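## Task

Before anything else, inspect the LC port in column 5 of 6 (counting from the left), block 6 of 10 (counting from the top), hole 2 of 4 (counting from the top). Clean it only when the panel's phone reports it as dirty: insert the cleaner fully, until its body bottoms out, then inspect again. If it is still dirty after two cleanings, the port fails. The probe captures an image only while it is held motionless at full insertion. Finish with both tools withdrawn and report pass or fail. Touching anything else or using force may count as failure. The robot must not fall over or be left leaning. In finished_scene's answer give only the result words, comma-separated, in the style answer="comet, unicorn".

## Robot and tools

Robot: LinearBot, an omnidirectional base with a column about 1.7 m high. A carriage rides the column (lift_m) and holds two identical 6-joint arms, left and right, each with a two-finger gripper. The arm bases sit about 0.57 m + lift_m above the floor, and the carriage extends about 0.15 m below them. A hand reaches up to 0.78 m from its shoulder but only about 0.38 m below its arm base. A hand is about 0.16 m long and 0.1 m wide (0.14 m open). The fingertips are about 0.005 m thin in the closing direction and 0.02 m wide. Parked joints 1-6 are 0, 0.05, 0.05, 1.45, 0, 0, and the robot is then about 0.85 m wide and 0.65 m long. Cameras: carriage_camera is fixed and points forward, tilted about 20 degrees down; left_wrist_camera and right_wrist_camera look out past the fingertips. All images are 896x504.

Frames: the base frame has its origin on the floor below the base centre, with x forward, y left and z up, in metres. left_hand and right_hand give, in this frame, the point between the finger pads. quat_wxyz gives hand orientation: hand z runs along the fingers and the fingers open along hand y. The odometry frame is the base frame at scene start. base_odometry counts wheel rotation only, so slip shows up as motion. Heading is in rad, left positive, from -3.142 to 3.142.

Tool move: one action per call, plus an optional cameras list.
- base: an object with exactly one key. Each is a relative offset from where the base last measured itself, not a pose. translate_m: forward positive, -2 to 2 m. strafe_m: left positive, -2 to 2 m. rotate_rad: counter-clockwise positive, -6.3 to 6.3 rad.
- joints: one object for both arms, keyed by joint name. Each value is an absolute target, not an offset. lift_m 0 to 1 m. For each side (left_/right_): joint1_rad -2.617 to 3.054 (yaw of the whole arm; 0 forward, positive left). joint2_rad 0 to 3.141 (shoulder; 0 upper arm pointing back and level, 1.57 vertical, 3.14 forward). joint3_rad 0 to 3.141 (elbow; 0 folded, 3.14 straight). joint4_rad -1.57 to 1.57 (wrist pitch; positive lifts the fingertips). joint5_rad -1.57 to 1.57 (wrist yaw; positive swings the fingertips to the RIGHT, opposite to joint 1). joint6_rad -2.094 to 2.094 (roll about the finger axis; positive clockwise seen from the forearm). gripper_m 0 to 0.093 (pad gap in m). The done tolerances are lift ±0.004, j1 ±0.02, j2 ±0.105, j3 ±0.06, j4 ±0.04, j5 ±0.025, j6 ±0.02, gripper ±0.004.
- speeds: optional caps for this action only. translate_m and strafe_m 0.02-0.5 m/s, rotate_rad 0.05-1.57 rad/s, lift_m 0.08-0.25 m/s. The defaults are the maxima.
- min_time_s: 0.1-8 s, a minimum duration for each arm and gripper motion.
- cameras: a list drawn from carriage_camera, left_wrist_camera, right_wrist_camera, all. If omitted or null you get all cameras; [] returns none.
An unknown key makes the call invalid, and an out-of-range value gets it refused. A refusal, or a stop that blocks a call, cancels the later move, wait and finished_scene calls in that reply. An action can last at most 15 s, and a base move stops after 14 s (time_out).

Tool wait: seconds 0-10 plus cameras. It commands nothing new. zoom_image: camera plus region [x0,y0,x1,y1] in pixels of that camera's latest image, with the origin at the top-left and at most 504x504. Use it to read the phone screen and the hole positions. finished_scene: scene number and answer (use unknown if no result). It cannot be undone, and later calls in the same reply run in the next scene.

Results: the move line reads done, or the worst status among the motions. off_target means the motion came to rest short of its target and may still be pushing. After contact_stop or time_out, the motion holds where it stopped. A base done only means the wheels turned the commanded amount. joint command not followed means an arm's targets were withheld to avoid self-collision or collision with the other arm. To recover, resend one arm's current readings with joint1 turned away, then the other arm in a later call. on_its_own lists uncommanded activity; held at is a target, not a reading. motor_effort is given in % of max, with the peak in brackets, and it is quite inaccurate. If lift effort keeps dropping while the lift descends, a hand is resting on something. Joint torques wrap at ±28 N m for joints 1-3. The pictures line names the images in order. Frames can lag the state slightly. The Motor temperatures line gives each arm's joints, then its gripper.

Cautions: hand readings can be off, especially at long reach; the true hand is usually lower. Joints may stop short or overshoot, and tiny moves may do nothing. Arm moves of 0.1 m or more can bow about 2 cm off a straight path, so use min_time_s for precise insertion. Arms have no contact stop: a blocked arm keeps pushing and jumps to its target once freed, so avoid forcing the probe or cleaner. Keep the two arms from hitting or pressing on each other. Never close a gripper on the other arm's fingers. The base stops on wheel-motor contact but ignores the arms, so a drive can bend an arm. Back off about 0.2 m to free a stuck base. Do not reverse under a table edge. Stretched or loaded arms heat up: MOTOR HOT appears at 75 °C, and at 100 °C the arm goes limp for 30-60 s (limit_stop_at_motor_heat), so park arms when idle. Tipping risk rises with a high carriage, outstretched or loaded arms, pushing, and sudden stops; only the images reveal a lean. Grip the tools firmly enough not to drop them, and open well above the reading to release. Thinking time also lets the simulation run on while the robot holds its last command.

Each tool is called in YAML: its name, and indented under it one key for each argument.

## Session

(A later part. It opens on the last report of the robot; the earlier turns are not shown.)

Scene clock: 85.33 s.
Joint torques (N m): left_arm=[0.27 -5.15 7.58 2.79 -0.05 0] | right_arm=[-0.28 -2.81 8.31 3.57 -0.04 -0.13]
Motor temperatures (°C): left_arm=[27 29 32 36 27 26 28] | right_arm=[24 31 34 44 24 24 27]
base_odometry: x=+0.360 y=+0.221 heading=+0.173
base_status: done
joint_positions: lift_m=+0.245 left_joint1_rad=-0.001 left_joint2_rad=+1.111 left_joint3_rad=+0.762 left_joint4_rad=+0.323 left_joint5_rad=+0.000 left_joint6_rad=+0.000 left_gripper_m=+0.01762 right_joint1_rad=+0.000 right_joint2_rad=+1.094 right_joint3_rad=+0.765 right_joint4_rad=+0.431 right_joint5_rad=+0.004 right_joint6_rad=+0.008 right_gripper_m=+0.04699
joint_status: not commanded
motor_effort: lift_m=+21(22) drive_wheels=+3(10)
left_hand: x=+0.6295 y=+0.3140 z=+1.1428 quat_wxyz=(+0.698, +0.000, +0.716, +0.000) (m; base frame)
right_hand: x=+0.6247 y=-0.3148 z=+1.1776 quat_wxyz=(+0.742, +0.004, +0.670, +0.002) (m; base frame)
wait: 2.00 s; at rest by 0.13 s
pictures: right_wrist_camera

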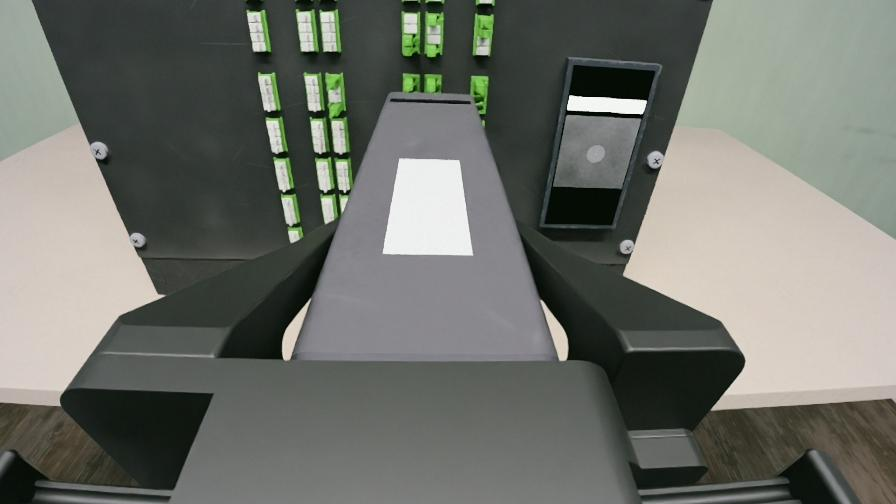

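move:
  base: {"translate_m": -0.006}
  speeds: {"translate_m": 0.02}
  cameras: []

move:
  base: {"translate_m": -0.05}
  speeds: {"translate_m": 0.04}
  cameras: ["right_wrist_camera"]

move:
  base: {"translate_m": -0.1}
  speeds: {"translate_m": 0.1}
  cameras: ["right_wrist_camera", "carriage_camera"]

zoom_image:
  camera: "right_wrist_camera"
  region: [360, 0, 660, 200]

Scene clock: 86.77 s.
Joint torques (N m): left_arm=[0.42 -4.9 7.32 2.81 -0.1 -0.03] | right_arm=[-0.21 -3.88 8.28 3.45 -0.05 -0.13]
Motor temperatures (°C): left_arm=[27 29 32 36 27 26 28] | right_arm=[24 31 34 44 24 24 27]
move: done
base_odometry: x=+0.354 y=+0.220 heading=+0.173
base_status: done
joint_positions: lift_m=+0.245 left_joint1_rad=-0.001 left_joint2_rad=+1.111 left_joint3_rad=+0.762 left_joint4_rad=+0.323 left_joint5_rad=+0.000 left_joint6_rad=+0.000 left_gripper_m=+0.01762 right_joint1_rad=+0.000 right_joint2_rad=+1.104 right_joint3_rad=+0.765 right_joint4_rad=+0.443 right_joint5_rad=+0.005 right_joint6_rad=+0.008 right_gripper_m=+0.04699
joint_status: not commanded
motor_effort: lift_m=+21(22) drive_wheels=+1(5)
left_hand: x=+0.6295 y=+0.3140 z=+1.1428 quat_wxyz=(+0.698, +0.000, +0.716, +0.000) (m; base frame)
right_hand: x=+0.6268 y=-0.3148 z=+1.1767 quat_wxyz=(+0.743, +0.004, +0.669, +0.002) (m; base frame)
pictures: none
No camera images: "cameras" was empty.

Scene clock: 88.50 s.
Joint torques (N m): left_arm=[0.28 -5.2 7.35 2.77 -0.06 0] | right_arm=[-0.28 -4 8.32 3.37 -0.06 -0.13]
Motor temperatures (°C): left_arm=[27 29 32 36 27 26 28] | right_arm=[24 31 34 44 24 24 27]
move: done
base_odometry: x=+0.305 y=+0.212 heading=+0.173
base_status: done
joint_positions: lift_m=+0.245 left_joint1_rad=-0.001 left_joint2_rad=+1.111 left_joint3_rad=+0.762 left_joint4_rad=+0.323 left_joint5_rad=+0.000 left_joint6_rad=+0.000 left_gripper_m=+0.01762 right_joint1_rad=+0.000 right_joint2_rad=+1.106 right_joint3_rad=+0.765 right_joint4_rad=+0.446 right_joint5_rad=+0.005 right_joint6_rad=+0.008 right_gripper_m=+0.04699
joint_status: not commanded
motor_effort: lift_m=+21(22) drive_wheels=-3(11)
left_hand: x=+0.6295 y=+0.3140 z=+1.1428 quat_wxyz=(+0.698, +0.000, +0.716, +0.000) (m; base frame)
right_hand: x=+0.6273 y=-0.3148 z=+1.1767 quat_wxyz=(+0.743, +0.004, +0.669, +0.002) (m; base frame)
pictures: right_wrist_camera

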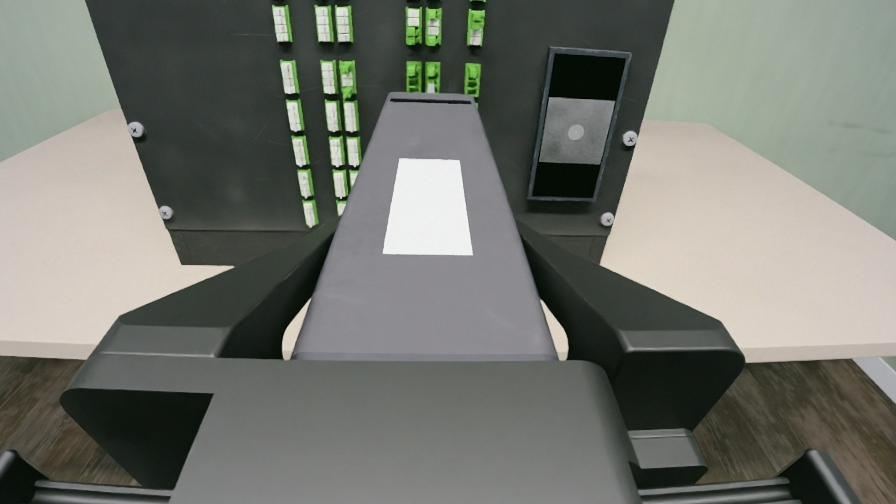

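Scene clock: 90.20 s.
Joint torques (N m): left_arm=[0.13 -5.08 7.31 2.79 -0.08 -0.04] | right_arm=[-0.27 -4.37 8.32 3.35 -0.06 -0.14]
Motor temperatures (°C): left_arm=[27 29 32 36 27 26 28] | right_arm=[24 31 34 44 24 24 27]
move: done
base_odometry: x=+0.206 y=+0.195 heading=+0.173
base_status: done
joint_positions: lift_m=+0.245 left_joint1_rad=-0.001 left_joint2_rad=+1.111 left_joint3_rad=+0.762 left_joint4_rad=+0.323 left_joint5_rad=+0.000 left_joint6_rad=+0.000 left_gripper_m=+0.01762 right_joint1_rad=+0.000 right_joint2_rad=+1.109 right_joint3_rad=+0.765 right_joint4_rad=+0.450 right_joint5_rad=+0.005 right_joint6_rad=+0.008 right_gripper_m=+0.04699
joint_status: not commanded
motor_effort: lift_m=+21(22) drive_wheels=-1(10)
left_hand: x=+0.6295 y=+0.3140 z=+1.1429 quat_wxyz=(+0.698, +0.000, +0.716, +0.000) (m; base frame)
right_hand: x=+0.6277 y=-0.3148 z=+1.1766 quat_wxyz=(+0.744, +0.004, +0.669, +0.002) (m; base frame)
pictures: carriage_camera, right_wrist_camera

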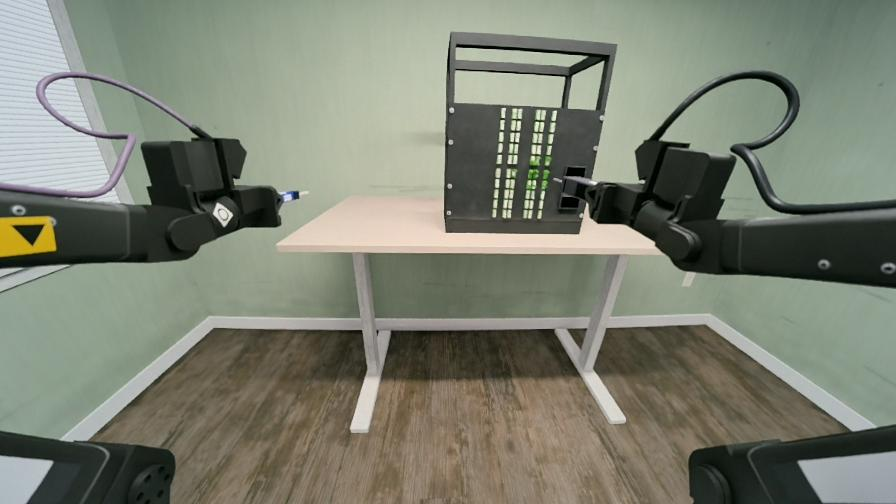

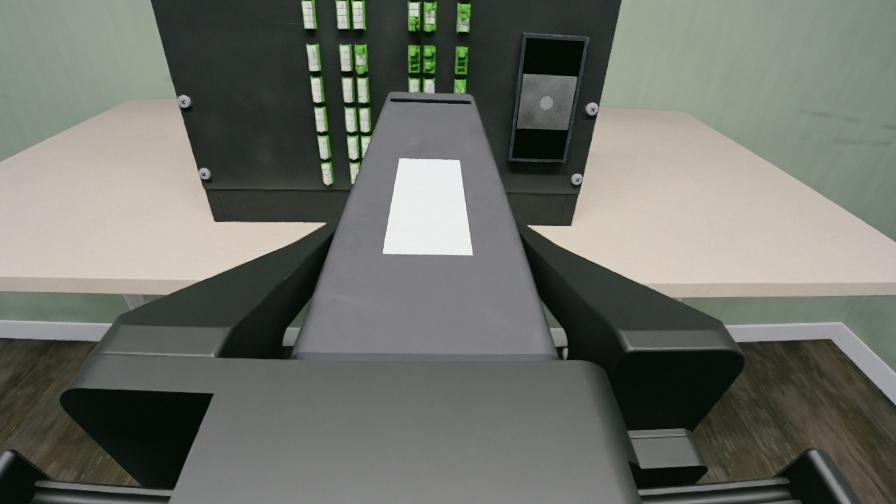

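Scaled by 1.680.

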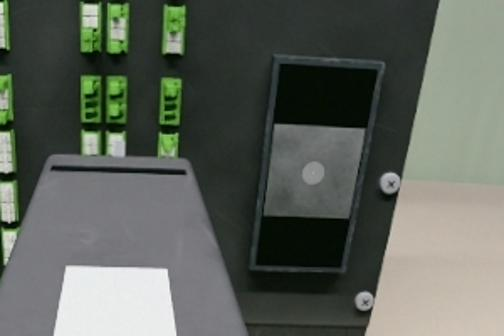

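zoom_image:
  camera: "right_wrist_camera"
  region: [400, 0, 480, 80]

Scaled by 6.300.

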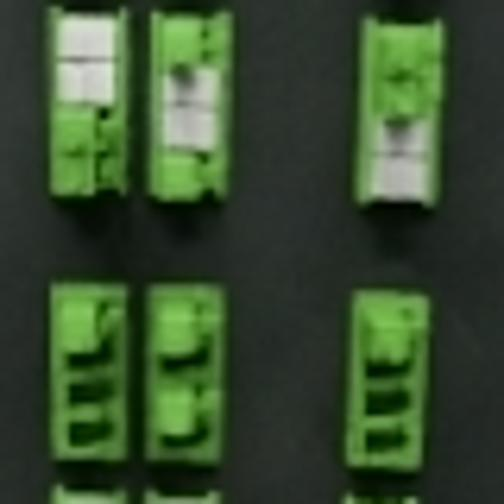

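finished_scene:
  scene: 2
  answer: "pass"

The scene is finished: the task was done.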